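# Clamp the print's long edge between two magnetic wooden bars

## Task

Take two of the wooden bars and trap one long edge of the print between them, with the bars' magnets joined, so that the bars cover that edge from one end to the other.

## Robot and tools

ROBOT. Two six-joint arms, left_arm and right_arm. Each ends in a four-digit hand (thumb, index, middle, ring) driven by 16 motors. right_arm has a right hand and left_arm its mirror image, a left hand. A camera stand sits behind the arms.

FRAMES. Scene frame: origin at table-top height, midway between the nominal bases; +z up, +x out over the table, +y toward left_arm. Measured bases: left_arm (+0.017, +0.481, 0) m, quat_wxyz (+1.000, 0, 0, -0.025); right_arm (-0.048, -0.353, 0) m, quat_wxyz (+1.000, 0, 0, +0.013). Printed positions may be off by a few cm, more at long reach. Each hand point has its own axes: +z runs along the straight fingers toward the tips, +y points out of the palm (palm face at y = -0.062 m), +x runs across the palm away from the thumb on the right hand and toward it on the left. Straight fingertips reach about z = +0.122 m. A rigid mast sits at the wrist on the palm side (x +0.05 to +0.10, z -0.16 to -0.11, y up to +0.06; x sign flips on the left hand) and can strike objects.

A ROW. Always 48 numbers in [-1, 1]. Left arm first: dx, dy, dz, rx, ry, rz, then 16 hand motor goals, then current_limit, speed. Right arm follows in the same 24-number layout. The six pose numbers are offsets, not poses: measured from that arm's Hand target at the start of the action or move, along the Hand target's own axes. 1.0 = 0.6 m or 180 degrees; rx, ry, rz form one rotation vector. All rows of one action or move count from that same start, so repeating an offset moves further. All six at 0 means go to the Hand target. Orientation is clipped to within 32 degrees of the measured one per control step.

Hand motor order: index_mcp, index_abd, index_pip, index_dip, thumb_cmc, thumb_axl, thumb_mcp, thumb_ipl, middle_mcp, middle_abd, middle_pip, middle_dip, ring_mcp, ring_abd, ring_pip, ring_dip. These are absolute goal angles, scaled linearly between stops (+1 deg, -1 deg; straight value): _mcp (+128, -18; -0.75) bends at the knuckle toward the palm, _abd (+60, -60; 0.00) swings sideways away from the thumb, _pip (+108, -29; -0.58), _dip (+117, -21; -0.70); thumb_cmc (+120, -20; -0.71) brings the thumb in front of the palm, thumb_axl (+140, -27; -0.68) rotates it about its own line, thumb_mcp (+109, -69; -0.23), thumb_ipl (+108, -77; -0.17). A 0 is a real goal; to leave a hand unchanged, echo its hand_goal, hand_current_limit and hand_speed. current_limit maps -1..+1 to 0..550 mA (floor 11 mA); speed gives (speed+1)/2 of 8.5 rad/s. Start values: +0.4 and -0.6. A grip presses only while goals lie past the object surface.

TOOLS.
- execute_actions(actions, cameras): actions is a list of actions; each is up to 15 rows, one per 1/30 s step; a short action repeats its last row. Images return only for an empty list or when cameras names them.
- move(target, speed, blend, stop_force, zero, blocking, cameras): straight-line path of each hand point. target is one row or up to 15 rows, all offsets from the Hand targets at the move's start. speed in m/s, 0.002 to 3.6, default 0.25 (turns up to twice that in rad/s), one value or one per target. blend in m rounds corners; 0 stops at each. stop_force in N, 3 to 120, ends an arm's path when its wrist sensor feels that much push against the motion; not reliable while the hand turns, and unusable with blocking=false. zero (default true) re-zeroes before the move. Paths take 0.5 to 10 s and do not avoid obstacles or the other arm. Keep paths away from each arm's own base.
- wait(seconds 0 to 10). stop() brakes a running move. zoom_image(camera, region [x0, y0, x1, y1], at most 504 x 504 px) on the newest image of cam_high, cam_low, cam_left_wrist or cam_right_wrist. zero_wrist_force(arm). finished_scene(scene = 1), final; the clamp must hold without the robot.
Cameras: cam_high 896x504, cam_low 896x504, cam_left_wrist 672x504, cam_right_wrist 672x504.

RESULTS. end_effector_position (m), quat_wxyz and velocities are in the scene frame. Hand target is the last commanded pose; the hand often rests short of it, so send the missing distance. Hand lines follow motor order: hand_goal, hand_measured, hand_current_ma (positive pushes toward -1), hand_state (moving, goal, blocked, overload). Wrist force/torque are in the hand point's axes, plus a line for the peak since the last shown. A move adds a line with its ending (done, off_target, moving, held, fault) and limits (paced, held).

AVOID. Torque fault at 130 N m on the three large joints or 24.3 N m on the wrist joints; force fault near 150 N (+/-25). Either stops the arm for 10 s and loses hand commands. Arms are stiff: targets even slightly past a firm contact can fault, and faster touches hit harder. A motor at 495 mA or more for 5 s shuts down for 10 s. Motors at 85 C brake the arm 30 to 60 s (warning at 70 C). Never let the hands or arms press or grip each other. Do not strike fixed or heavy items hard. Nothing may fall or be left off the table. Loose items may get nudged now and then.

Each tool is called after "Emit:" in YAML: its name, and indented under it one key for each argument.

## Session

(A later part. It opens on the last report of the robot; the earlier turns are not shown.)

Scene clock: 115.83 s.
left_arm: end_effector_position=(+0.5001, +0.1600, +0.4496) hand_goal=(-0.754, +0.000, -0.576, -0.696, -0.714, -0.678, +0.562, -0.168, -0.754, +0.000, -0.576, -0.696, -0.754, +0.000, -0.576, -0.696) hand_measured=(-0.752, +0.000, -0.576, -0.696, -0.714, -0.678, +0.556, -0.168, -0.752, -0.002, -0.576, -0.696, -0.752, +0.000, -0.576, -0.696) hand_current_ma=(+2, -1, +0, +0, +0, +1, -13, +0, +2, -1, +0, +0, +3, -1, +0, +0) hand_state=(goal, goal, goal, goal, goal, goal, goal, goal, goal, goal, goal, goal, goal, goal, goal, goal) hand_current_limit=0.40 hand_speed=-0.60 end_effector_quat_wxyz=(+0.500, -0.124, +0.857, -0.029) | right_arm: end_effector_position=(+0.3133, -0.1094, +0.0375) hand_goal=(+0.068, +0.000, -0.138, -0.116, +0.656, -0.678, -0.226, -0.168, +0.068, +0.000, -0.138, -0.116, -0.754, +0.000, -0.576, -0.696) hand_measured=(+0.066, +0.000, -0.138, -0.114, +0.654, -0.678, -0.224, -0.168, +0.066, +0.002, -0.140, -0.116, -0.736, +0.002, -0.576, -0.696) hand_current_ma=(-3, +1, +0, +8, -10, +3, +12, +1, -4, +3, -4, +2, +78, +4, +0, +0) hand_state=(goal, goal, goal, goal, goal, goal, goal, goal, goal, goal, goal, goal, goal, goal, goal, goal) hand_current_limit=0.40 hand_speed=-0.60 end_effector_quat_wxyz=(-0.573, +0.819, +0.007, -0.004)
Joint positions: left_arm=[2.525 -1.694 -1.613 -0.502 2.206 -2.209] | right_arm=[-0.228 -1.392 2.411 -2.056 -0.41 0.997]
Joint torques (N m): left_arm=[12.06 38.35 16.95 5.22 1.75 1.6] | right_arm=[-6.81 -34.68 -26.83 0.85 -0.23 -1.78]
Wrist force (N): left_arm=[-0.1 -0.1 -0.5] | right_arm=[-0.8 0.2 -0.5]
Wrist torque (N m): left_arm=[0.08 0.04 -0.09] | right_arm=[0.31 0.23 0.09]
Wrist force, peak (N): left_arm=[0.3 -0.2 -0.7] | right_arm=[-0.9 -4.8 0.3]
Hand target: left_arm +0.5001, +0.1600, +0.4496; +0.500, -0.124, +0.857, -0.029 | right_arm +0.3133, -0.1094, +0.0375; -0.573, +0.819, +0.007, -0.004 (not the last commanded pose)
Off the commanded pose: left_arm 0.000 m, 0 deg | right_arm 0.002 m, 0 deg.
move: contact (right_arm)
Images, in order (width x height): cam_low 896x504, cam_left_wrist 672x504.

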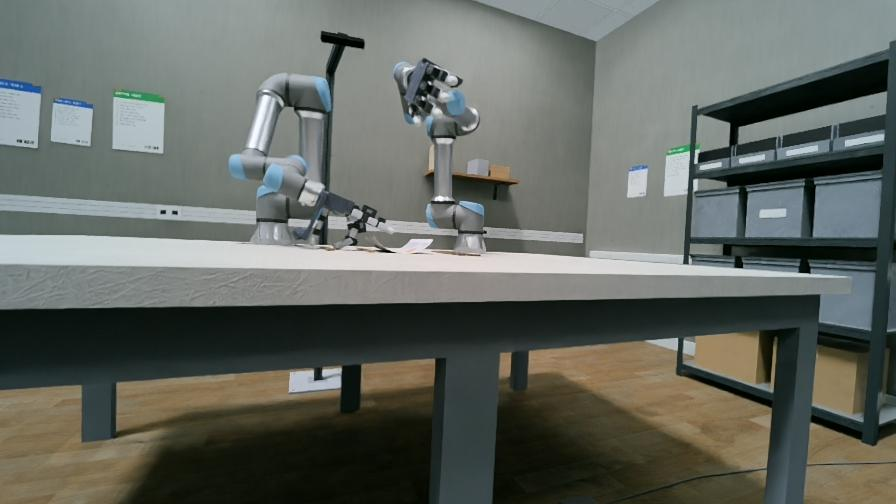

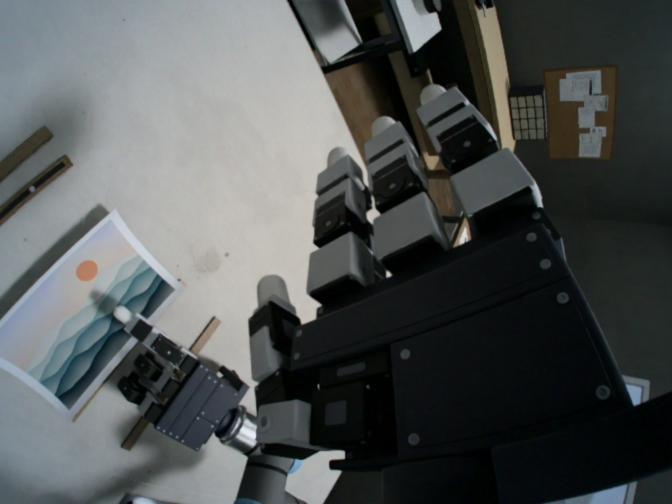

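Emit:
move:
  target:
    - [0,0,0,0,0,0,-0.754,0,-0.576,-0.696,-0.714,-0.678,0.562,-0.168,-0.754,0,-0.576,-0.696,-0.754,0,-0.576,-0.696,0.4,-0.6,0,-0.0026,-0.0027,0.0111,0,0,0.0685,0,-0.1387,-0.1159,0.657,-0.678,-0.226,-0.168,0.0685,0,-0.1387,-0.1159,-0.754,0,-0.576,-0.696,0.4,-0.6]
    - [0,0,0,0,0,0,-0.754,0,-0.576,-0.696,-0.714,-0.678,0.562,-0.168,-0.754,0,-0.576,-0.696,-0.754,0,-0.576,-0.696,0.4,-0.6,0,-0.0026,-0.0027,0.0111,0,0,0.0685,0,-0.1387,-0.1159,0.657,-0.678,0.1124,-0.168,0.0685,0,-0.1387,-0.1159,-0.754,0,-0.576,-0.696,0.4,-0.9]
  speed: 0.03
  cameras: ["cam_low","cam_left_wrist","cam_high"]

Emit:
zoom_image:
  camera: "cam_low"
  region: [290, 210, 400, 265]

Emit:
zoom_image:
  camera: "cam_high"
  region: [350, 160, 470, 280]

Emit:
zoom_image:
  camera: "cam_left_wrist"
  region: [100, 300, 260, 460]

Scene clock: 120.97 s.
left_arm: end_effector_position=(+0.5001, +0.1600, +0.4496) hand_goal=(-0.754, +0.000, -0.576, -0.696, -0.714, -0.678, +0.562, -0.168, -0.754, +0.000, -0.576, -0.696, -0.754, +0.000, -0.576, -0.696) hand_measured=(-0.752, +0.000, -0.576, -0.696, -0.714, -0.678, +0.556, -0.168, -0.752, -0.002, -0.576, -0.696, -0.752, +0.000, -0.576, -0.696) hand_current_ma=(+2, -1, +0, +0, +0, +1, -13, +0, +2, -1, +0, +0, +3, -1, +0, +0) hand_state=(goal, goal, goal, goal, goal, goal, goal, goal, goal, goal, goal, goal, goal, goal, goal, goal) hand_current_limit=0.40 hand_speed=-0.60 end_effector_quat_wxyz=(+0.500, -0.124, +0.857, -0.029) | right_arm: end_effector_position=(+0.3133, -0.1104, +0.0395) hand_goal=(+0.068, +0.000, -0.138, -0.116, +0.656, -0.678, +0.112, -0.168, +0.068, +0.000, -0.138, -0.116, -0.754, +0.000, -0.576, -0.696) hand_measured=(+0.064, +0.000, -0.138, -0.114, +0.654, -0.678, +0.056, -0.178, +0.066, +0.002, -0.140, -0.116, -0.736, +0.002, -0.576, -0.696) hand_current_ma=(-14, +1, -1, +7, -10, +3, -324, -52, -6, +3, -4, +2, +78, +4, +0, +0) hand_state=(goal, goal, goal, goal, goal, goal, blocked, goal, goal, goal, goal, goal, goal, goal, goal, goal) hand_current_limit=0.40 hand_speed=-0.90 end_effector_quat_wxyz=(-0.587, +0.809, +0.007, -0.004)
Joint positions: left_arm=[2.525 -1.694 -1.613 -0.502 2.206 -2.209] | right_arm=[-0.245 -1.393 2.399 -1.959 -0.39 0.912]
Joint torques (N m): left_arm=[11.99 37.3 17.23 5.23 1.74 1.48] | right_arm=[6.52 -7.33 1.46 -3.71 -0.24 2.42]
Wrist force (N): left_arm=[0.2 0.1 -0.4] | right_arm=[-0.7 -1.6 -1.4]
Wrist torque (N m): left_arm=[0.10 0.02 -0.07] | right_arm=[0.12 0.22 0.06]
Wrist force, peak (N): left_arm=[0.1 -0.1 -0.8] | right_arm=[-1.1 -1.9 -1.3]
Hand target: left_arm +0.5001, +0.1600, +0.4496; +0.500, -0.124, +0.857, -0.029 | right_arm +0.3133, -0.1104, +0.0395; -0.587, +0.809, +0.007, -0.004
Off the commanded pose: left_arm 0.000 m, 0 deg | right_arm 0.000 m, 0 deg.
move: done
Images, in order (width x height): cam_high 896x504, cam_low 896x504, cam_left_wrist 672x504.

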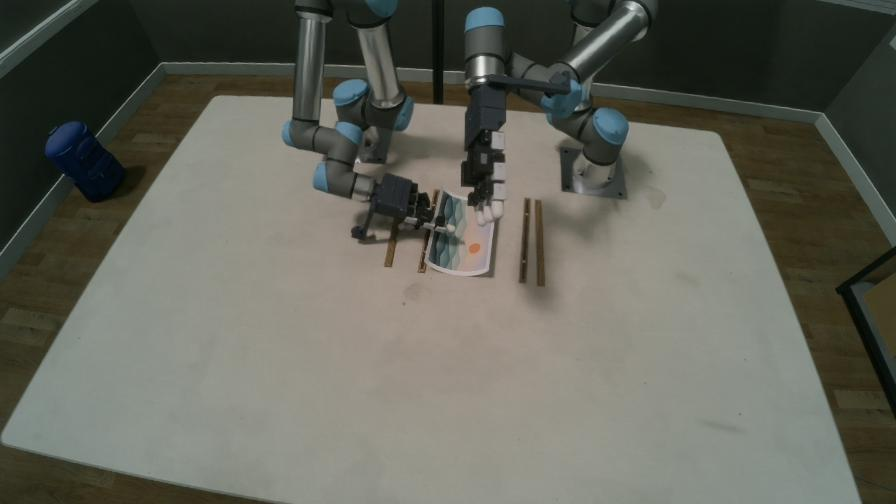

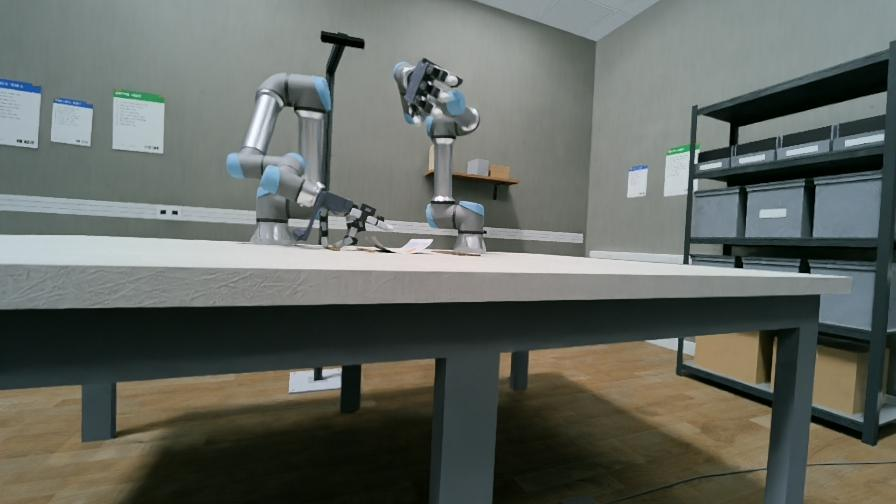

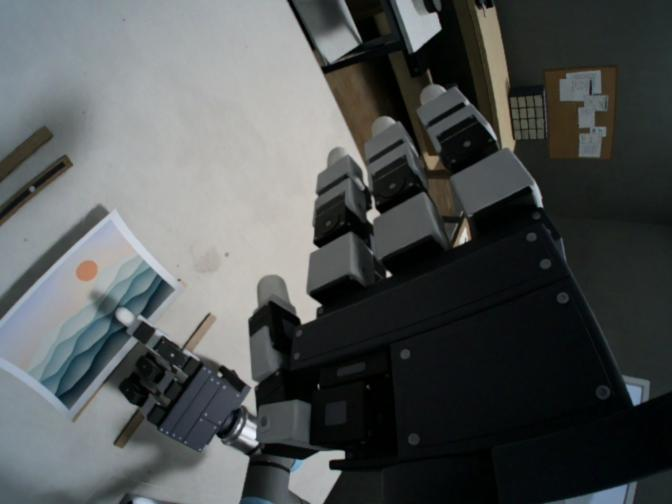

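Scaled by 4.582.

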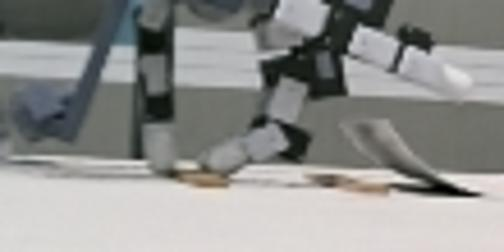

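Scaled by 4.200.

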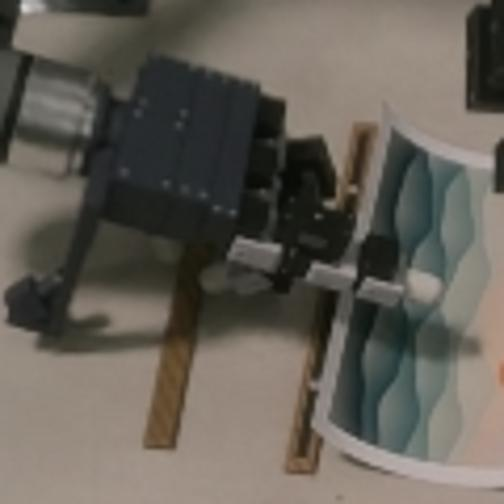

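Scaled by 3.150 from the camera's 672x504 image, which has a finer 960x720 frame.

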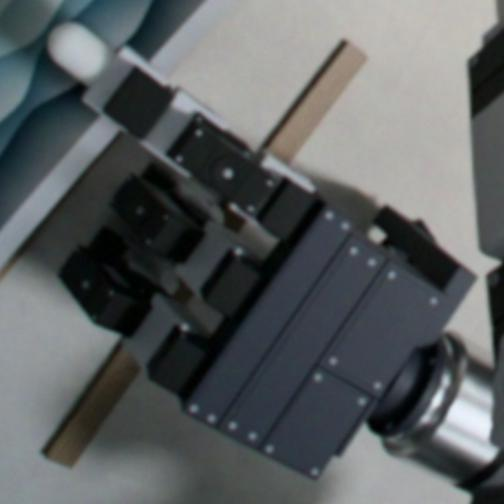

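Emit:
move:
  target:
    - [0,0,0,0,0,0,-0.754,0,-0.576,-0.696,-0.714,-0.678,0.562,-0.168,-0.754,0,-0.576,-0.696,-0.754,0,-0.576,-0.696,0.4,-0.6,0,0,0,0,0,0,0.12,0,-0.1387,-0.1159,0.657,-0.678,0.1124,-0.168,0.12,0,-0.1387,-0.1159,-0.754,0,-0.576,-0.696,0.4,-0.9]
    - [0,0,0,0,0,0,-0.754,0,-0.576,-0.696,-0.714,-0.678,0.562,-0.168,-0.754,0,-0.576,-0.696,-0.754,0,-0.576,-0.696,0.4,-0.6,0,-0.0476,-0.0155,0,0,0,0.12,0,-0.1387,-0.1159,0.657,-0.678,0.1124,-0.168,0.12,0,-0.1387,-0.1159,-0.754,0,-0.576,-0.696,0.4,-0.9]
  speed: 0.04
  cameras: ["cam_low","cam_left_wrist","cam_high"]

Emit:
zoom_image:
  camera: "cam_low"
  region: [290, 210, 400, 265]

Emit:
zoom_image:
  camera: "cam_high"
  region: [350, 160, 470, 280]

Emit:
zoom_image:
  camera: "cam_left_wrist"
  region: [100, 300, 260, 460]

Scene clock: 124.17 s.
left_arm: end_effector_position=(+0.5001, +0.1600, +0.4496) hand_goal=(-0.754, +0.000, -0.576, -0.696, -0.714, -0.678, +0.562, -0.168, -0.754, +0.000, -0.576, -0.696, -0.754, +0.000, -0.576, -0.696) hand_measured=(-0.752, +0.000, -0.576, -0.696, -0.714, -0.678, +0.556, -0.168, -0.752, -0.002, -0.576, -0.696, -0.752, +0.000, -0.576, -0.696) hand_current_ma=(+2, -1, +0, +0, +0, +1, -13, +0, +2, -1, +0, +0, +3, -1, +0, +0) hand_state=(goal, goal, goal, goal, goal, goal, goal, goal, goal, goal, goal, goal, goal, goal, goal, goal) hand_current_limit=0.40 hand_speed=-0.60 end_effector_quat_wxyz=(+0.500, -0.124, +0.857, -0.029) | right_arm: end_effector_position=(+0.3134, -0.1104, +0.0697) hand_goal=(+0.120, +0.000, -0.138, -0.116, +0.656, -0.678, +0.112, -0.168, +0.120, +0.000, -0.138, -0.116, -0.754, +0.000, -0.576, -0.696) hand_measured=(+0.118, +0.000, -0.142, -0.116, +0.654, -0.678, +0.108, -0.170, +0.118, +0.002, -0.142, -0.116, -0.736, +0.002, -0.576, -0.696) hand_current_ma=(-4, +1, -17, +1, -7, +3, -19, -10, -5, +3, -15, -1, +78, +4, +0, +0) hand_state=(goal, goal, goal, goal, goal, goal, goal, goal, goal, goal, goal, goal, goal, goal, goal, goal) hand_current_limit=0.40 hand_speed=-0.90 end_effector_quat_wxyz=(-0.587, +0.809, +0.008, -0.004)
Joint positions: left_arm=[2.525 -1.694 -1.613 -0.502 2.206 -2.209] | right_arm=[-0.245 -1.477 2.373 -1.848 -0.39 0.912]
Joint torques (N m): left_arm=[11.97 37.92 16.98 5.21 1.78 1.51] | right_arm=[-7.74 -5.33 -5.88 -3.79 1.42 -1.79]
Wrist force (N): left_arm=[0.1 0.1 -0.4] | right_arm=[-0.8 0.2 -0.5]
Wrist torque (N m): left_arm=[0.10 0.04 -0.08] | right_arm=[0.32 0.25 0.11]
Wrist force, peak (N): left_arm=[0.2 -0.1 -0.8] | right_arm=[-0.9 -4.0 -0.6]
Hand target: left_arm +0.5001, +0.1600, +0.4496; +0.500, -0.124, +0.857, -0.029 | right_arm +0.3132, -0.1104, +0.0695; -0.587, +0.809, +0.007, -0.004
Off the commanded pose: left_arm 0.000 m, 0 deg | right_arm 0.000 m, 0 deg.
move: done
Images, in order (width x height): cam_high 896x504, cam_low 896x504, cam_left_wrist 672x504.

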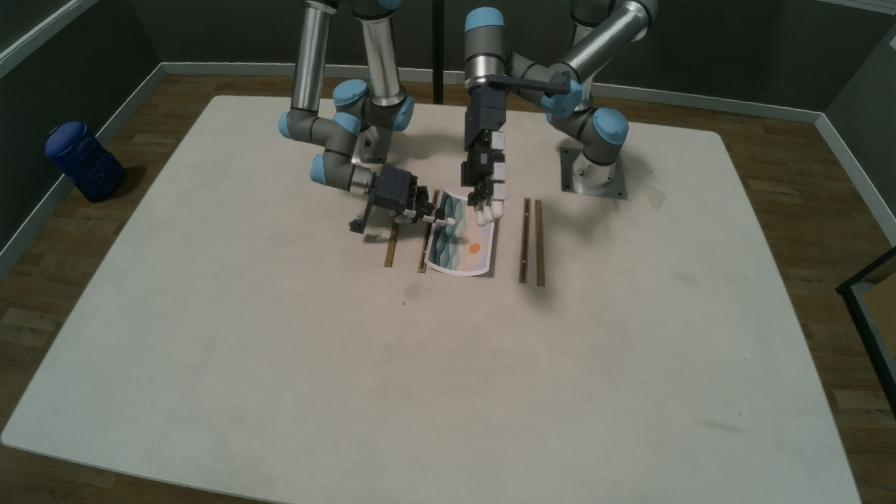

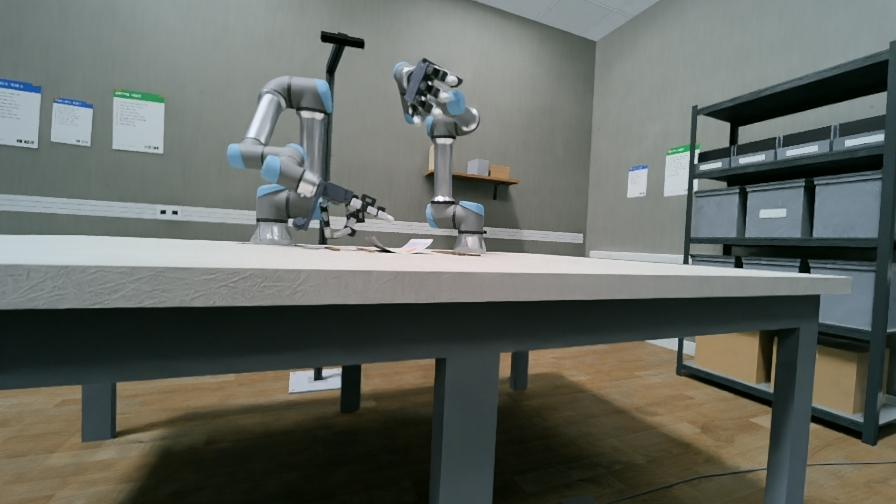

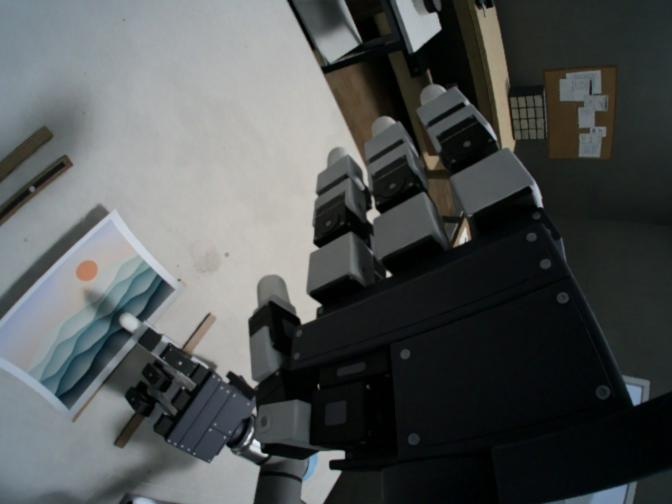

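Scaled by 4.582.

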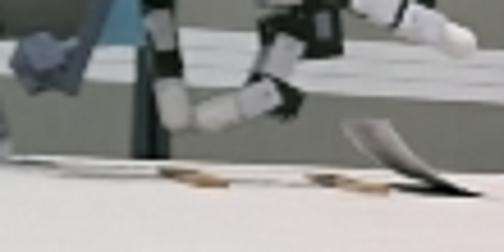

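Scaled by 4.200.

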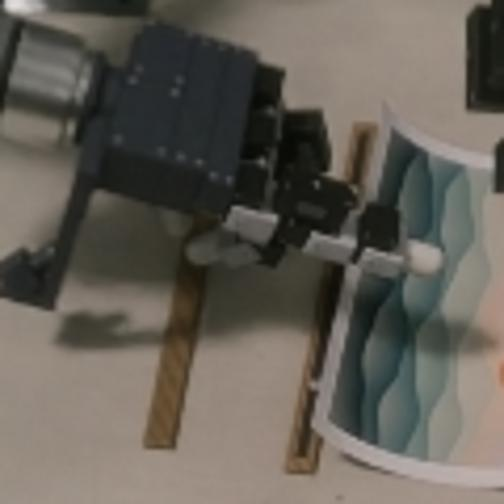

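Scaled by 3.150 from the camera's 672x504 image, which has a finer 960x720 frame.

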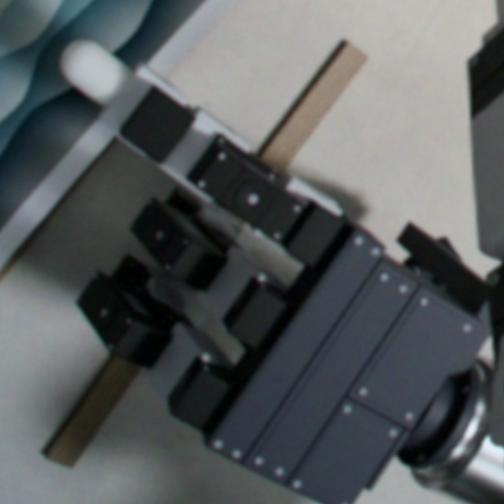

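Emit:
move:
  target:
    - [0,0,0,0,0,0,-0.754,0,-0.576,-0.696,-0.714,-0.678,0.562,-0.168,-0.754,0,-0.576,-0.696,-0.754,0,-0.576,-0.696,0.4,-0.6,0,0,0,0,0,0,0.0685,0,-0.1387,-0.1159,0.657,-0.678,-0.226,-0.168,0.0685,0,-0.1387,-0.1159,-0.754,0,-0.576,-0.696,0.4,-0.6]
    - [0,0,0,0,0,0,-0.754,0,-0.576,-0.696,-0.714,-0.678,0.562,-0.168,-0.754,0,-0.576,-0.696,-0.754,0,-0.576,-0.696,0.4,-0.6,0.0002,0.0408,0.0238,0,0,0,0.0685,0,-0.1387,-0.1159,0.657,-0.678,-0.226,-0.168,0.0685,0,-0.1387,-0.1159,-0.754,0,-0.576,-0.696,0.4,-0.6]
  speed: 0.06
  cameras: ["cam_low","cam_high"]

Emit:
zoom_image:
  camera: "cam_low"
  region: [310, 220, 390, 260]

Emit:
zoom_image:
  camera: "cam_high"
  region: [370, 180, 450, 280]

Scene clock: 131.27 s.
left_arm: end_effector_position=(+0.5001, +0.1600, +0.4496) hand_goal=(-0.754, +0.000, -0.576, -0.696, -0.714, -0.678, +0.562, -0.168, -0.754, +0.000, -0.576, -0.696, -0.754, +0.000, -0.576, -0.696) hand_measured=(-0.752, +0.000, -0.576, -0.696, -0.714, -0.678, +0.556, -0.168, -0.752, -0.002, -0.576, -0.696, -0.752, +0.000, -0.576, -0.696) hand_current_ma=(+2, -1, +0, +0, +0, +1, -13, +0, +2, -1, +0, +0, +3, -1, +0, +0) hand_state=(goal, goal, goal, goal, goal, goal, goal, goal, goal, goal, goal, goal, goal, goal, goal, goal) hand_current_limit=0.40 hand_speed=-0.60 end_effector_quat_wxyz=(+0.500, -0.124, +0.857, -0.029) | right_arm: end_effector_position=(+0.3132, -0.1043, +0.0418) hand_goal=(+0.068, +0.000, -0.138, -0.116, +0.656, -0.678, -0.226, -0.168, +0.068, +0.000, -0.138, -0.116, -0.754, +0.000, -0.576, -0.696) hand_measured=(+0.074, +0.000, -0.142, -0.116, +0.654, -0.678, -0.222, -0.170, +0.074, +0.002, -0.142, -0.116, -0.736, +0.002, -0.576, -0.696) hand_current_ma=(+21, +1, -15, +1, -7, +3, +22, -7, +24, +3, -13, -1, +78, +4, +0, +0) hand_state=(goal, goal, goal, goal, goal, goal, goal, goal, goal, goal, goal, goal, goal, goal, goal, goal) hand_current_limit=0.40 hand_speed=-0.60 end_effector_quat_wxyz=(-0.587, +0.809, +0.007, -0.004)
Joint positions: left_arm=[2.525 -1.694 -1.613 -0.502 2.206 -2.209] | right_arm=[-0.229 -1.394 2.402 -1.993 -0.381 0.948]
Joint torques (N m): left_arm=[12.43 37.37 16.58 5.18 1.8 1.72] | right_arm=[-7.56 -31.15 -26.6 -0.41 -0.08 -2.44]
Wrist force (N): left_arm=[0.1 0.0 -0.6] | right_arm=[-0.9 0.3 -0.4]
Wrist torque (N m): left_arm=[0.10 0.02 -0.08] | right_arm=[0.33 0.25 0.05]
Wrist force, peak (N): left_arm=[0.3 -0.1 -0.7] | right_arm=[-1.2 0.0 -0.6]
Hand target: left_arm +0.5001, +0.1600, +0.4496; +0.500, -0.124, +0.857, -0.029 | right_arm +0.3133, -0.1044, +0.0418; -0.587, +0.809, +0.007, -0.004
Off the commanded pose: left_arm 0.000 m, 0 deg | right_arm 0.000 m, 0 deg.
move: done
Images, in order (width x height): cam_high 896x504, cam_low 896x504.

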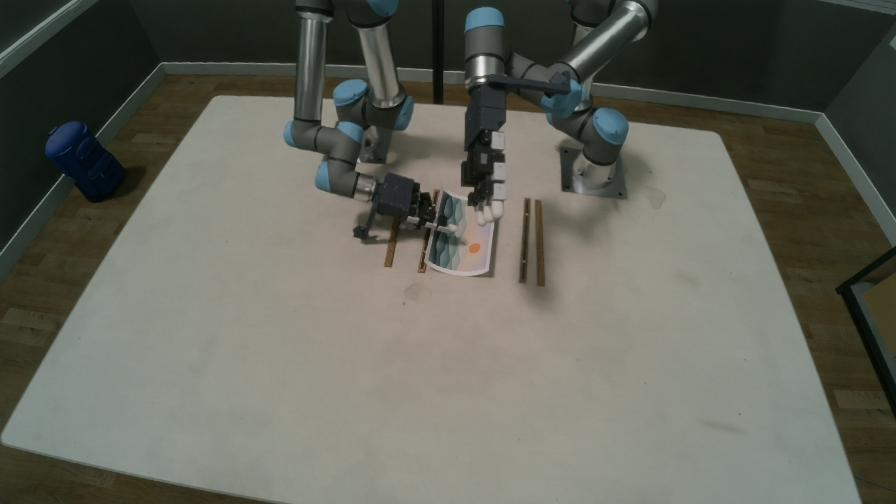

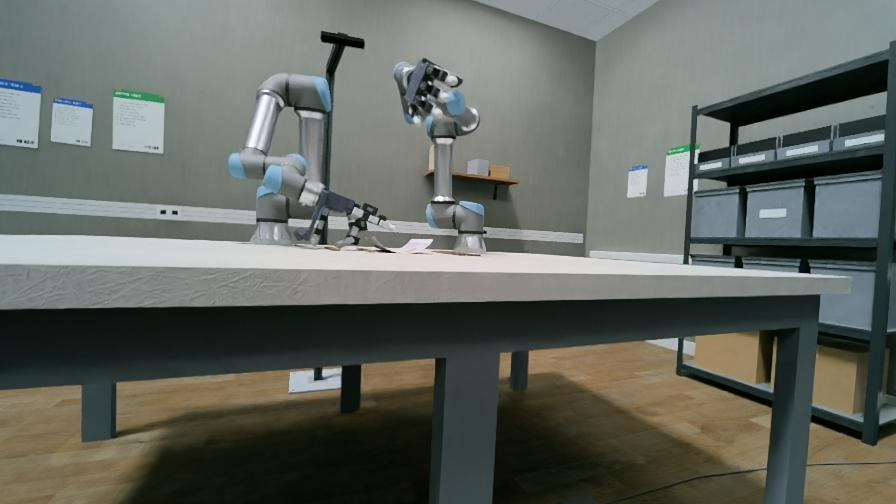

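Scaled by 6.300.

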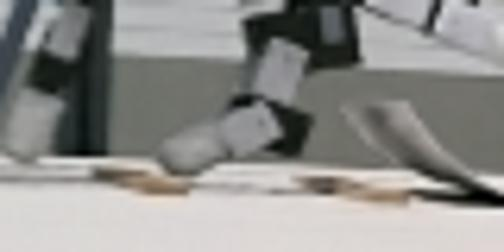

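Scaled by 5.040.

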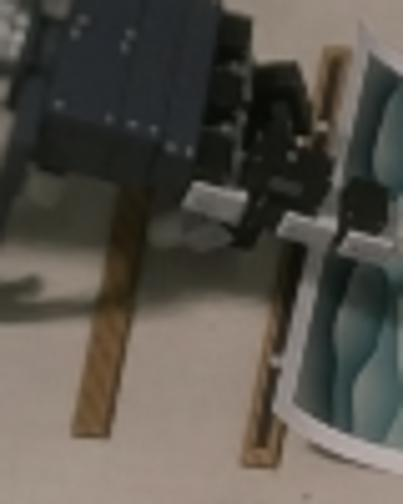

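Emit:
move:
  target: [0,0,0,0,0,0,-0.754,0,-0.576,-0.696,-0.714,-0.678,0.562,-0.168,-0.754,0,-0.576,-0.696,-0.754,0,-0.576,-0.696,0.4,-0.6,0.0001,-0.0026,0.0079,0,0,0,0.0685,0,-0.1387,-0.1159,0.657,-0.678,-0.226,-0.168,0.0685,0,-0.1387,-0.1159,-0.754,0,-0.576,-0.696,0.4,-0.6]
  speed: 0.03

Emit:
move:
  target: [0,0,0,0,0,0,-0.754,0,-0.576,-0.696,-0.714,-0.678,0.562,-0.168,-0.754,0,-0.576,-0.696,-0.754,0,-0.576,-0.696,0.4,-0.6,0,0.0127,0.0041,0,0,0,0.0685,0,-0.1387,-0.1159,0.657,-0.678,-0.226,-0.168,0.0685,0,-0.1387,-0.1159,-0.754,0,-0.576,-0.696,0.4,-0.6]
  speed: 0.006
  stop_force: 3
  cameras: ["cam_low","cam_high"]

Emit:
zoom_image:
  camera: "cam_low"
  region: [310, 220, 390, 260]

Scene clock: 133.37 s.
left_arm: end_effector_position=(+0.5001, +0.1600, +0.4496) hand_goal=(-0.754, +0.000, -0.576, -0.696, -0.714, -0.678, +0.562, -0.168, -0.754, +0.000, -0.576, -0.696, -0.754, +0.000, -0.576, -0.696) hand_measured=(-0.752, +0.000, -0.576, -0.696, -0.714, -0.678, +0.556, -0.168, -0.752, -0.002, -0.576, -0.696, -0.752, +0.000, -0.576, -0.696) hand_current_ma=(+2, -1, +0, +0, +0, +1, -13, +0, +2, -1, +0, +0, +3, -1, +0, +0) hand_state=(goal, goal, goal, goal, goal, goal, goal, goal, goal, goal, goal, goal, goal, goal, goal, goal) hand_current_limit=0.40 hand_speed=-0.60 end_effector_quat_wxyz=(+0.500, -0.124, +0.857, -0.029) | right_arm: end_effector_position=(+0.3133, -0.0993, +0.0418) hand_goal=(+0.068, +0.000, -0.138, -0.116, +0.656, -0.678, -0.226, -0.168, +0.068, +0.000, -0.138, -0.116, -0.754, +0.000, -0.576, -0.696) hand_measured=(+0.074, +0.000, -0.142, -0.116, +0.654, -0.678, -0.222, -0.170, +0.074, +0.002, -0.142, -0.116, -0.736, +0.002, -0.576, -0.696) hand_current_ma=(+21, +1, -15, +1, -7, +3, +22, -7, +24, +3, -13, -1, +78, +4, +0, +0) hand_state=(goal, goal, goal, goal, goal, goal, goal, goal, goal, goal, goal, goal, goal, goal, goal, goal) hand_current_limit=0.40 hand_speed=-0.60 end_effector_quat_wxyz=(-0.587, +0.809, +0.007, -0.004)
Joint positions: left_arm=[2.525 -1.694 -1.613 -0.502 2.206 -2.209] | right_arm=[-0.216 -1.388 2.406 -2.031 -0.374 0.978]
Joint torques (N m): left_arm=[11.37 37.82 17.54 5.17 1.76 1.47] | right_arm=[-6.52 -16.83 -1.14 0.65 0.94 -2.2]
Wrist force (N): left_arm=[-0.2 0.0 -0.5] | right_arm=[-0.9 0.1 -0.2]
Wrist torque (N m): left_arm=[0.09 0.06 -0.11] | right_arm=[0.28 0.24 0.05]
Wrist force, peak (N): left_arm=[0.0 0.1 -0.9] | right_arm=[-1.1 0.0 -0.4]
Hand target: left_arm +0.5001, +0.1600, +0.4496; +0.500, -0.124, +0.857, -0.029 | right_arm +0.3133, -0.0994, +0.0419; -0.587, +0.809, +0.007, -0.004
Off the commanded pose: left_arm 0.000 m, 0 deg | right_arm 0.000 m, 0 deg.
move: done

Scene clock: 135.30 s.
left_arm: end_effector_position=(+0.5001, +0.1600, +0.4496) hand_goal=(-0.754, +0.000, -0.576, -0.696, -0.714, -0.678, +0.562, -0.168, -0.754, +0.000, -0.576, -0.696, -0.754, +0.000, -0.576, -0.696) hand_measured=(-0.752, +0.000, -0.576, -0.696, -0.714, -0.678, +0.556, -0.168, -0.752, -0.002, -0.576, -0.696, -0.752, +0.000, -0.576, -0.696) hand_current_ma=(+2, -1, +0, +0, +0, +1, -13, +0, +2, -1, +0, +0, +3, -1, +0, +0) hand_state=(goal, goal, goal, goal, goal, goal, goal, goal, goal, goal, goal, goal, goal, goal, goal, goal) hand_current_limit=0.40 hand_speed=-0.60 end_effector_quat_wxyz=(+0.500, -0.124, +0.857, -0.029) | right_arm: end_effector_position=(+0.3133, -0.0994, +0.0379) hand_goal=(+0.068, +0.000, -0.138, -0.116, +0.656, -0.678, -0.226, -0.168, +0.068, +0.000, -0.138, -0.116, -0.754, +0.000, -0.576, -0.696) hand_measured=(+0.070, +0.000, -0.136, -0.112, +0.654, -0.678, -0.222, -0.170, +0.072, +0.002, -0.138, -0.114, -0.736, +0.002, -0.576, -0.696) hand_current_ma=(+5, +1, +9, +13, -7, +3, +22, -7, +12, +3, +2, +7, +78, +4, +0, +0) hand_state=(goal, goal, goal, goal, goal, goal, goal, goal, goal, goal, goal, goal, goal, goal, goal, goal) hand_current_limit=0.40 hand_speed=-0.60 end_effector_quat_wxyz=(-0.587, +0.809, +0.007, -0.004)
Joint positions: left_arm=[2.525 -1.694 -1.613 -0.502 2.206 -2.209] | right_arm=[-0.216 -1.376 2.409 -2.045 -0.374 0.978]
Joint torques (N m): left_arm=[11.55 37.24 17.01 5.23 1.78 1.55] | right_arm=[-6.15 -34.58 -26.26 0.68 -0.45 -1.47]
Wrist force (N): left_arm=[0.1 -0.2 -0.5] | right_arm=[-0.4 0.0 -0.3]
Wrist torque (N m): left_arm=[0.07 0.02 -0.07] | right_arm=[0.30 0.20 0.12]
Wrist force, peak (N): left_arm=[0.0 0.1 -0.7] | right_arm=[-0.8 -4.4 -0.4]
Hand target: left_arm +0.5001, +0.1600, +0.4496; +0.500, -0.124, +0.857, -0.029 | right_arm +0.3133, -0.0994, +0.0379; -0.587, +0.809, +0.007, -0.004 (not the last commanded pose)
Off the commanded pose: left_arm 0.000 m, 0 deg | right_arm 0.004 m, 0 deg.
move: contact (right_arm)
Images, in order (width x height): cam_high 896x504, cam_low 896x504.

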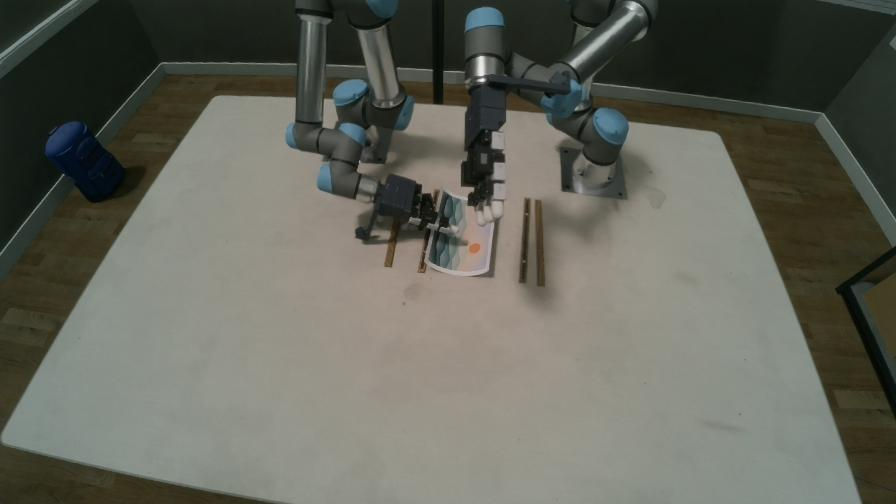

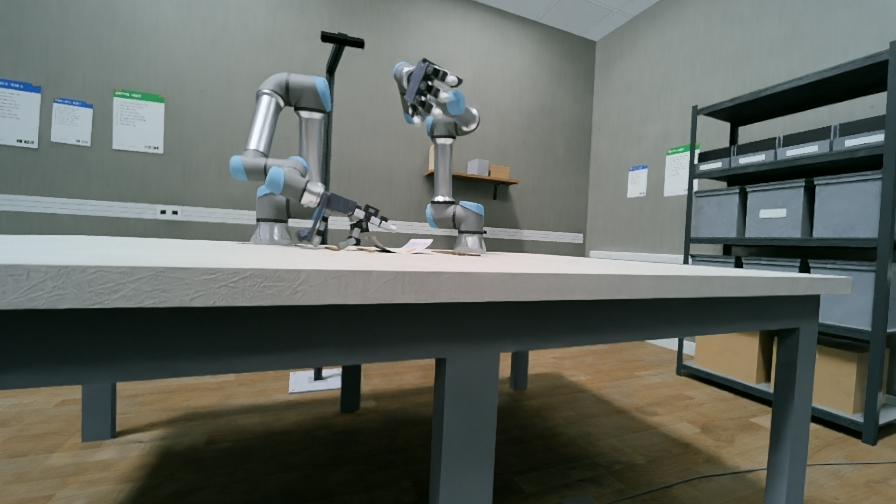

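Scaled by 6.300.

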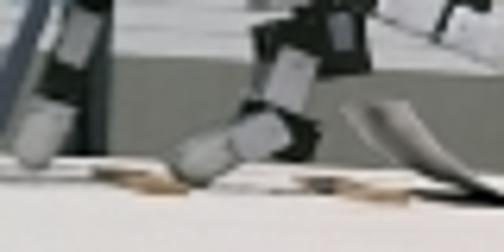

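Emit:
move:
  target:
    - [0,0,0,0,0,0,-0.754,0,-0.576,-0.696,-0.714,-0.678,0.562,-0.168,-0.754,0,-0.576,-0.696,-0.754,0,-0.576,-0.696,0.4,-0.6,0,-0.001,-0.0003,0,0,0,0.0685,0,-0.1387,-0.1159,0.657,-0.678,0.202,-0.168,0.0685,0,-0.1387,-0.1159,-0.754,0,-0.576,-0.696,0.4,-0.92]
  speed: 0.02
  cameras: ["cam_low","cam_high"]

Emit:
zoom_image:
  camera: "cam_low"
  region: [310, 220, 390, 260]

Emit:
zoom_image:
  camera: "cam_high"
  region: [370, 180, 450, 280]

Scene clock: 138.30 s.
left_arm: end_effector_position=(+0.5001, +0.1600, +0.4496) hand_goal=(-0.754, +0.000, -0.576, -0.696, -0.714, -0.678, +0.562, -0.168, -0.754, +0.000, -0.576, -0.696, -0.754, +0.000, -0.576, -0.696) hand_measured=(-0.752, +0.000, -0.576, -0.696, -0.714, -0.678, +0.556, -0.168, -0.752, -0.002, -0.576, -0.696, -0.752, +0.000, -0.576, -0.696) hand_current_ma=(+2, -1, +0, +0, +0, +1, -13, +0, +2, -1, +0, +0, +3, -1, +0, +0) hand_state=(goal, goal, goal, goal, goal, goal, goal, goal, goal, goal, goal, goal, goal, goal, goal, goal) hand_current_limit=0.40 hand_speed=-0.60 end_effector_quat_wxyz=(+0.500, -0.124, +0.857, -0.029) | right_arm: end_effector_position=(+0.3133, -0.0994, +0.0385) hand_goal=(+0.068, +0.000, -0.138, -0.116, +0.656, -0.678, +0.202, -0.168, +0.068, +0.000, -0.138, -0.116, -0.754, +0.000, -0.576, -0.696) hand_measured=(+0.066, +0.000, -0.136, -0.114, +0.654, -0.678, +0.046, -0.180, +0.068, +0.002, -0.138, -0.114, -0.736, +0.002, -0.576, -0.696) hand_current_ma=(-9, +1, +5, +9, -7, +3, -385, -64, +1, +3, +2, +7, +78, +4, +0, +0) hand_state=(goal, goal, goal, goal, goal, goal, blocked, goal, goal, goal, goal, goal, goal, goal, goal, goal) hand_current_limit=0.40 hand_speed=-0.92 end_effector_quat_wxyz=(-0.587, +0.809, +0.007, -0.004)
Joint positions: left_arm=[2.525 -1.694 -1.613 -0.502 2.206 -2.209] | right_arm=[-0.216 -1.378 2.408 -2.043 -0.374 0.978]
Joint torques (N m): left_arm=[11.77 37.9 16.93 5.22 1.65 1.54] | right_arm=[6.02 -20.83 -23.21 -2.72 2.2 2.51]
Wrist force (N): left_arm=[0.2 0.0 -0.5] | right_arm=[-1.0 -1.8 -1.7]
Wrist torque (N m): left_arm=[0.08 0.02 -0.08] | right_arm=[0.14 0.26 0.09]
Wrist force, peak (N): left_arm=[0.2 -0.1 -0.9] | right_arm=[-0.7 -2.5 -1.7]
Hand target: left_arm +0.5001, +0.1600, +0.4496; +0.500, -0.124, +0.857, -0.029 | right_arm +0.3133, -0.0994, +0.0385; -0.587, +0.809, +0.007, -0.004
Off the commanded pose: left_arm 0.000 m, 0 deg | right_arm 0.000 m, 0 deg.
move: done
Images, in order (width x height): cam_high 896x504, cam_low 896x504.

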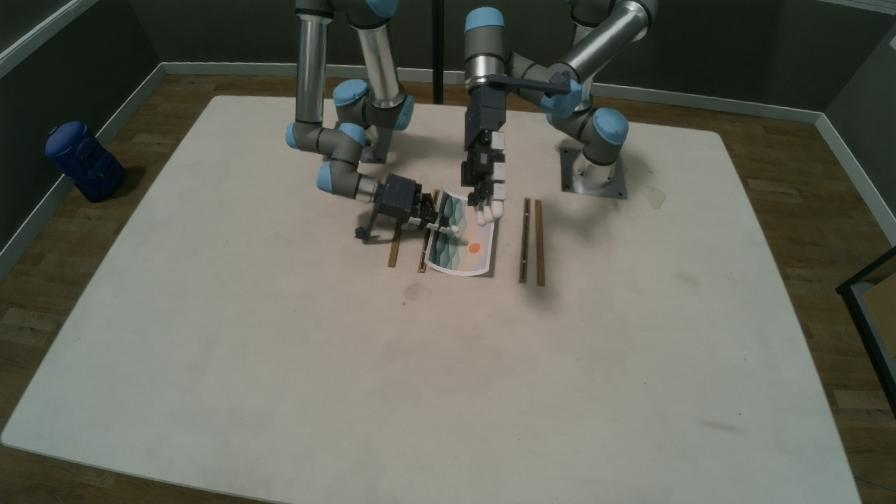

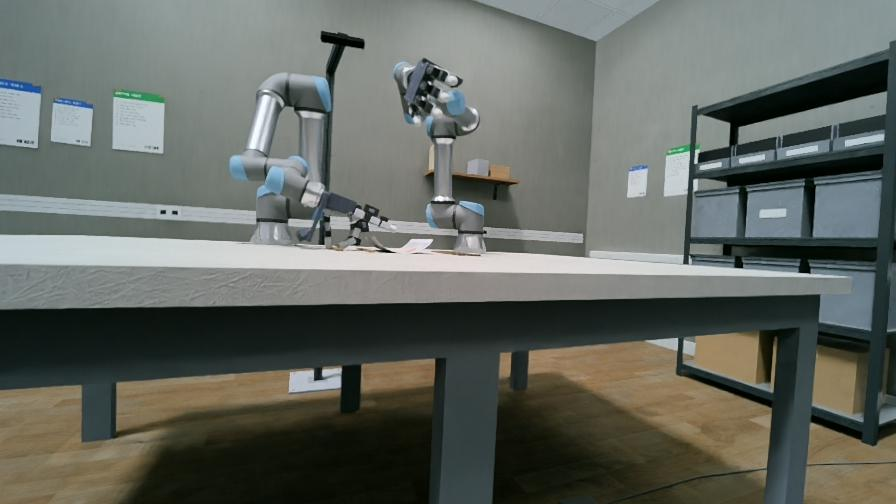

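Scaled by 6.300.

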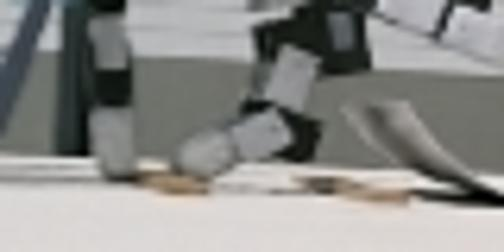

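Scaled by 5.040.

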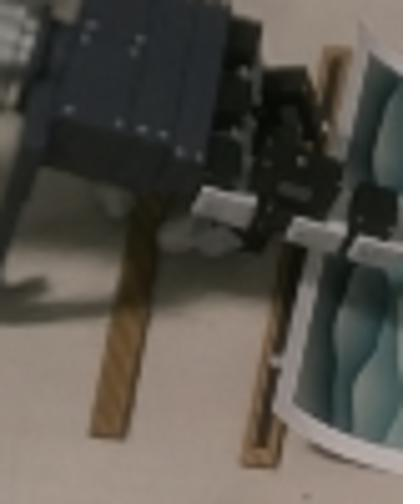

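Emit:
move:
  target: [0,0,0,0,0,0,-0.754,0,-0.576,-0.696,-0.714,-0.678,0.562,-0.168,-0.754,0,-0.576,-0.696,-0.754,0,-0.576,-0.696,0.4,-0.6,0,-0.0317,-0.0103,0,0,0,0.0685,0,-0.1387,-0.1159,0.657,-0.678,0.202,-0.168,0.0685,0,-0.1387,-0.1159,-0.754,0,-0.576,-0.696,0.4,-0.92]
  speed: 0.02
  cameras: ["cam_low","cam_high"]

Emit:
zoom_image:
  camera: "cam_low"
  region: [310, 220, 390, 260]

Emit:
zoom_image:
  camera: "cam_high"
  region: [370, 180, 450, 280]

Scene clock: 140.60 s.
left_arm: end_effector_position=(+0.5001, +0.1600, +0.4496) hand_goal=(-0.754, +0.000, -0.576, -0.696, -0.714, -0.678, +0.562, -0.168, -0.754, +0.000, -0.576, -0.696, -0.754, +0.000, -0.576, -0.696) hand_measured=(-0.752, +0.000, -0.576, -0.696, -0.714, -0.678, +0.556, -0.168, -0.752, -0.002, -0.576, -0.696, -0.752, +0.000, -0.576, -0.696) hand_current_ma=(+2, -1, +0, +0, +0, +1, -13, +0, +2, -1, +0, +0, +3, -1, +0, +0) hand_state=(goal, goal, goal, goal, goal, goal, goal, goal, goal, goal, goal, goal, goal, goal, goal, goal) hand_current_limit=0.40 hand_speed=-0.60 end_effector_quat_wxyz=(+0.500, -0.124, +0.857, -0.029) | right_arm: end_effector_position=(+0.3133, -0.0994, +0.0586) hand_goal=(+0.068, +0.000, -0.138, -0.116, +0.656, -0.678, +0.202, -0.168, +0.068, +0.000, -0.138, -0.116, -0.754, +0.000, -0.576, -0.696) hand_measured=(+0.068, +0.000, -0.142, -0.116, +0.654, -0.678, +0.196, -0.170, +0.068, +0.002, -0.140, -0.116, -0.736, +0.002, -0.576, -0.696) hand_current_ma=(-2, +1, -15, +1, -7, +3, -25, -11, -3, +3, -8, +2, +78, +4, +0, +0) hand_state=(goal, goal, goal, goal, goal, goal, goal, goal, goal, goal, goal, goal, goal, goal, goal, goal) hand_current_limit=0.40 hand_speed=-0.92 end_effector_quat_wxyz=(-0.587, +0.809, +0.007, -0.004) end_effector_velocity=(+0.001, +0.000, -0.001) end_effector_angular_velocity=(-0.001, -0.002, +0.000)
Joint positions: left_arm=[2.525 -1.694 -1.613 -0.502 2.206 -2.209] | right_arm=[-0.216 -1.437 2.392 -1.968 -0.374 0.978]
Joint velocities: left_arm=[within noise] | right_arm=[0 0.003 0 -0.005 0 0]
Joint torques (N m): left_arm=[10.64 37.56 16.93 5.09 1.77 1.48] | right_arm=[2.53 -6.34 -16.62 -3.78 2.45 -2.35]
Wrist force (N): left_arm=[0.3 0.0 -0.6] | right_arm=[-0.6 0.3 -0.4]
Wrist torque (N m): left_arm=[0.11 0.00 -0.07] | right_arm=[0.30 0.21 0.10]
Wrist force, peak (N): left_arm=[0.1 0.0 -0.8] | right_arm=[-0.6 -2.2 -2.1]
Hand target: left_arm +0.5001, +0.1600, +0.4496; +0.500, -0.124, +0.857, -0.029 | right_arm +0.3133, -0.0994, +0.0585; -0.587, +0.809, +0.007, -0.004
Off the commanded pose: left_arm 0.000 m, 0 deg | right_arm 0.000 m, 0 deg.
move: done
Images, in order (width x height): cam_high 896x504, cam_low 896x504.

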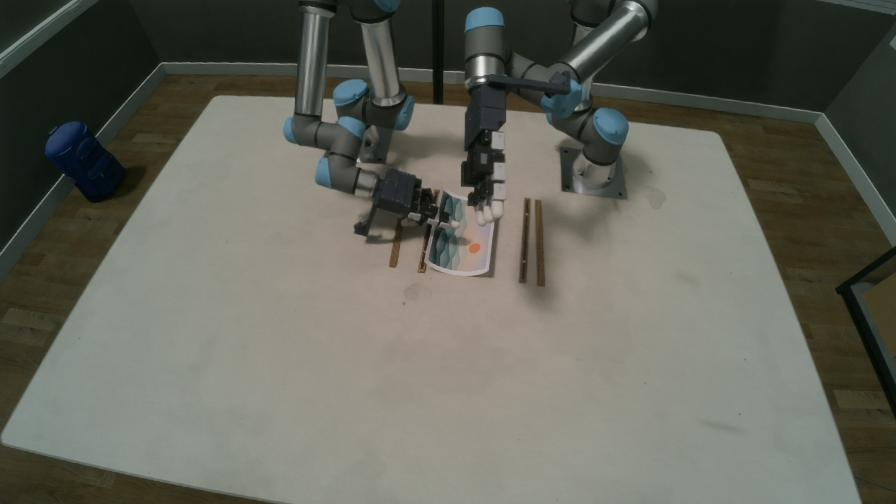

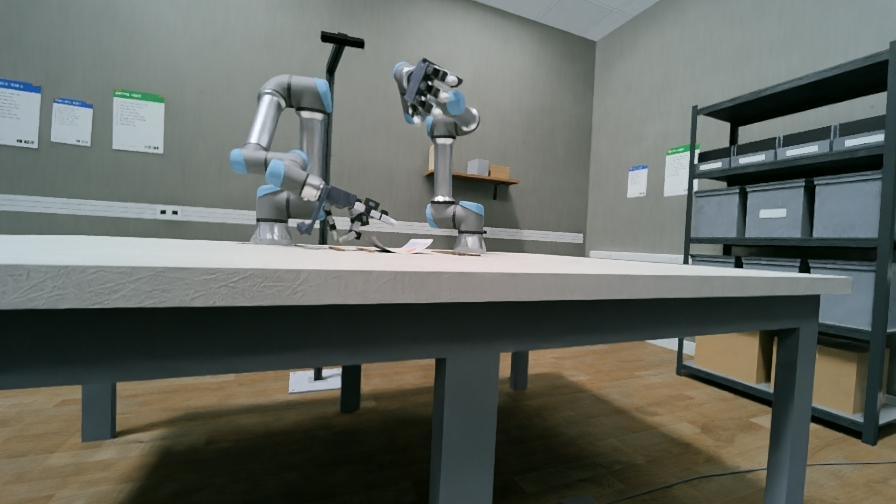

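Scaled by 6.300.

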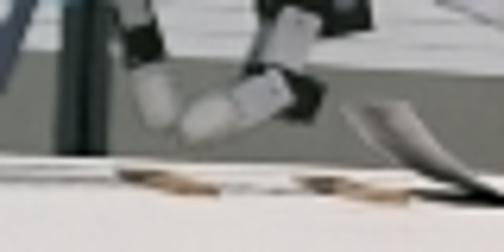

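Scaled by 5.040.

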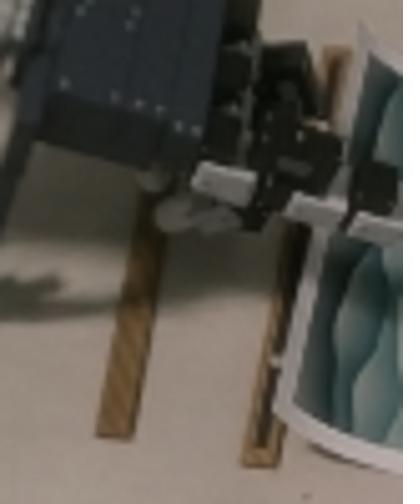

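Emit:
zoom_image:
  camera: "cam_low"
  region: [325, 242, 385, 258]

Emit:
zoom_image:
  camera: "cam_low"
  region: [425, 240, 485, 256]

Scaled by 8.400.

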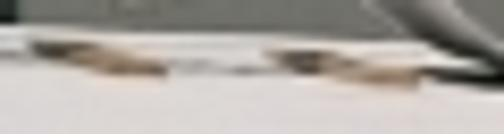

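Scaled by 8.400.

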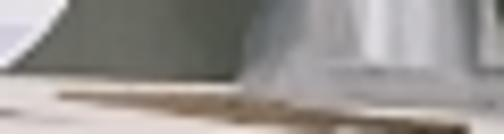

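Emit:
execute_actions:
  actions: []
  cameras: ["cam_right_wrist","cam_left_wrist"]

Emit:
zoom_image:
  camera: "cam_right_wrist"
  region: [140, 0, 500, 300]

Emit:
zoom_image:
  camera: "cam_left_wrist"
  region: [240, 60, 560, 460]

Scene clock: 148.57 s.
left_arm: end_effector_position=(+0.5001, +0.1600, +0.4496) hand_goal=(-0.754, +0.000, -0.576, -0.696, -0.714, -0.678, +0.562, -0.168, -0.754, +0.000, -0.576, -0.696, -0.754, +0.000, -0.576, -0.696) hand_measured=(-0.752, +0.000, -0.576, -0.696, -0.714, -0.678, +0.556, -0.168, -0.752, -0.002, -0.576, -0.696, -0.752, +0.000, -0.576, -0.696) hand_current_ma=(+2, -1, +0, +0, +0, +1, -13, +0, +2, -1, +0, +0, +3, -1, +0, +0) hand_state=(goal, goal, goal, goal, goal, goal, goal, goal, goal, goal, goal, goal, goal, goal, goal, goal) hand_current_limit=0.40 hand_speed=-0.60 end_effector_quat_wxyz=(+0.500, -0.124, +0.857, -0.029) | right_arm: end_effector_position=(+0.3133, -0.0994, +0.0585) hand_goal=(+0.068, +0.000, -0.138, -0.116, +0.656, -0.678, +0.202, -0.168, +0.068, +0.000, -0.138, -0.116, -0.754, +0.000, -0.576, -0.696) hand_measured=(+0.068, +0.000, -0.142, -0.116, +0.654, -0.678, +0.196, -0.170, +0.068, +0.002, -0.140, -0.116, -0.736, +0.002, -0.576, -0.696) hand_current_ma=(-2, +1, -15, +1, -7, +3, -25, -11, -3, +3, -8, +2, +78, +4, +0, +0) hand_state=(goal, goal, goal, goal, goal, goal, goal, goal, goal, goal, goal, goal, goal, goal, goal, goal) hand_current_limit=0.40 hand_speed=-0.92 end_effector_quat_wxyz=(-0.587, +0.809, +0.007, -0.004)
Joint positions: left_arm=[2.525 -1.694 -1.613 -0.502 2.206 -2.209] | right_arm=[-0.216 -1.436 2.392 -1.969 -0.374 0.978]
Joint velocities: within noise
Joint torques (N m): left_arm=[10.83 37.91 16.72 5.18 1.81 1.7] | right_arm=[-6.19 -6.1 -0.09 -3.65 -0.26 -2.14]
Motor temperatures (°C): left_arm=[30 29 30 36 42 34] | right_arm=[31 25 40 34 36 34]
Wrist force (N): left_arm=[0.1 -0.1 -0.5] | right_arm=[-0.8 0.1 -0.4]
Wrist torque (N m): left_arm=[0.08 0.03 -0.08] | right_arm=[0.28 0.25 0.08]
Wrist force, peak (N): left_arm=[0.2 0.3 -0.9] | right_arm=[-1.1 0.1 -0.7]
Hand target: left_arm +0.5001, +0.1600, +0.4496; +0.500, -0.124, +0.857, -0.029 | right_arm +0.3133, -0.0994, +0.0585; -0.587, +0.809, +0.007, -0.004
Off the commanded pose: left_arm 0.000 m, 0 deg | right_arm 0.000 m, 0 deg.
Images, in order (width x height): cam_left_wrist 672x504, cam_right_wrist 672x504.

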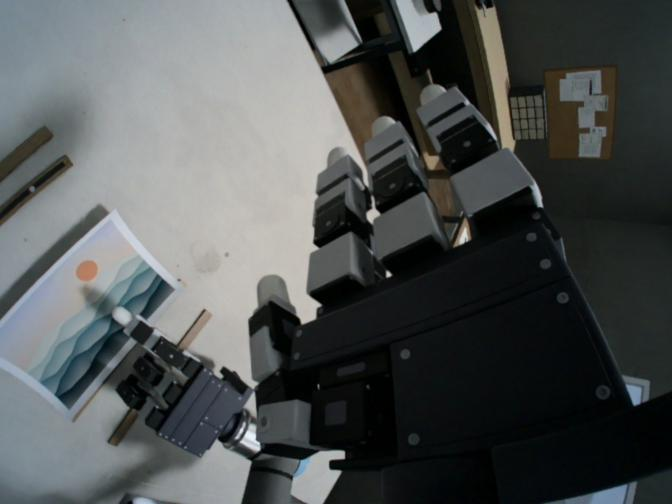

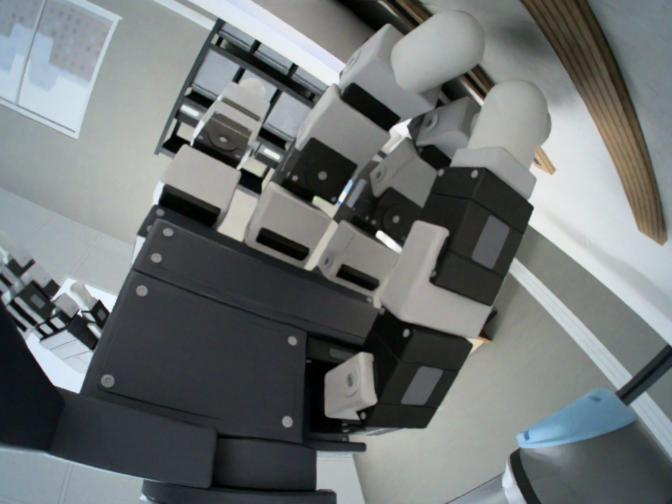

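Scaled by 1.400 from the camera's 672x504 image, which has a finer 960x720 frame.

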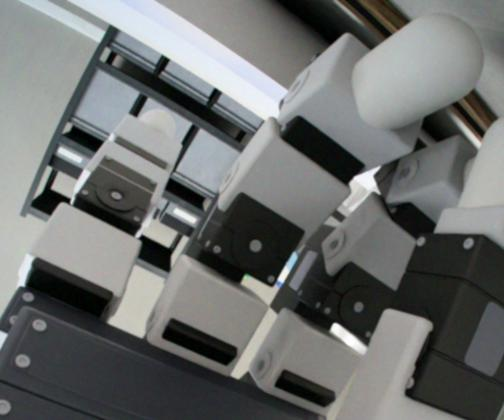

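Scaled by 1.260 from the camera's 672x504 image, which has a finer 960x720 frame.

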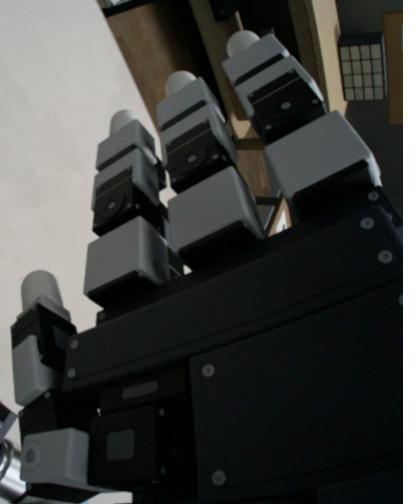

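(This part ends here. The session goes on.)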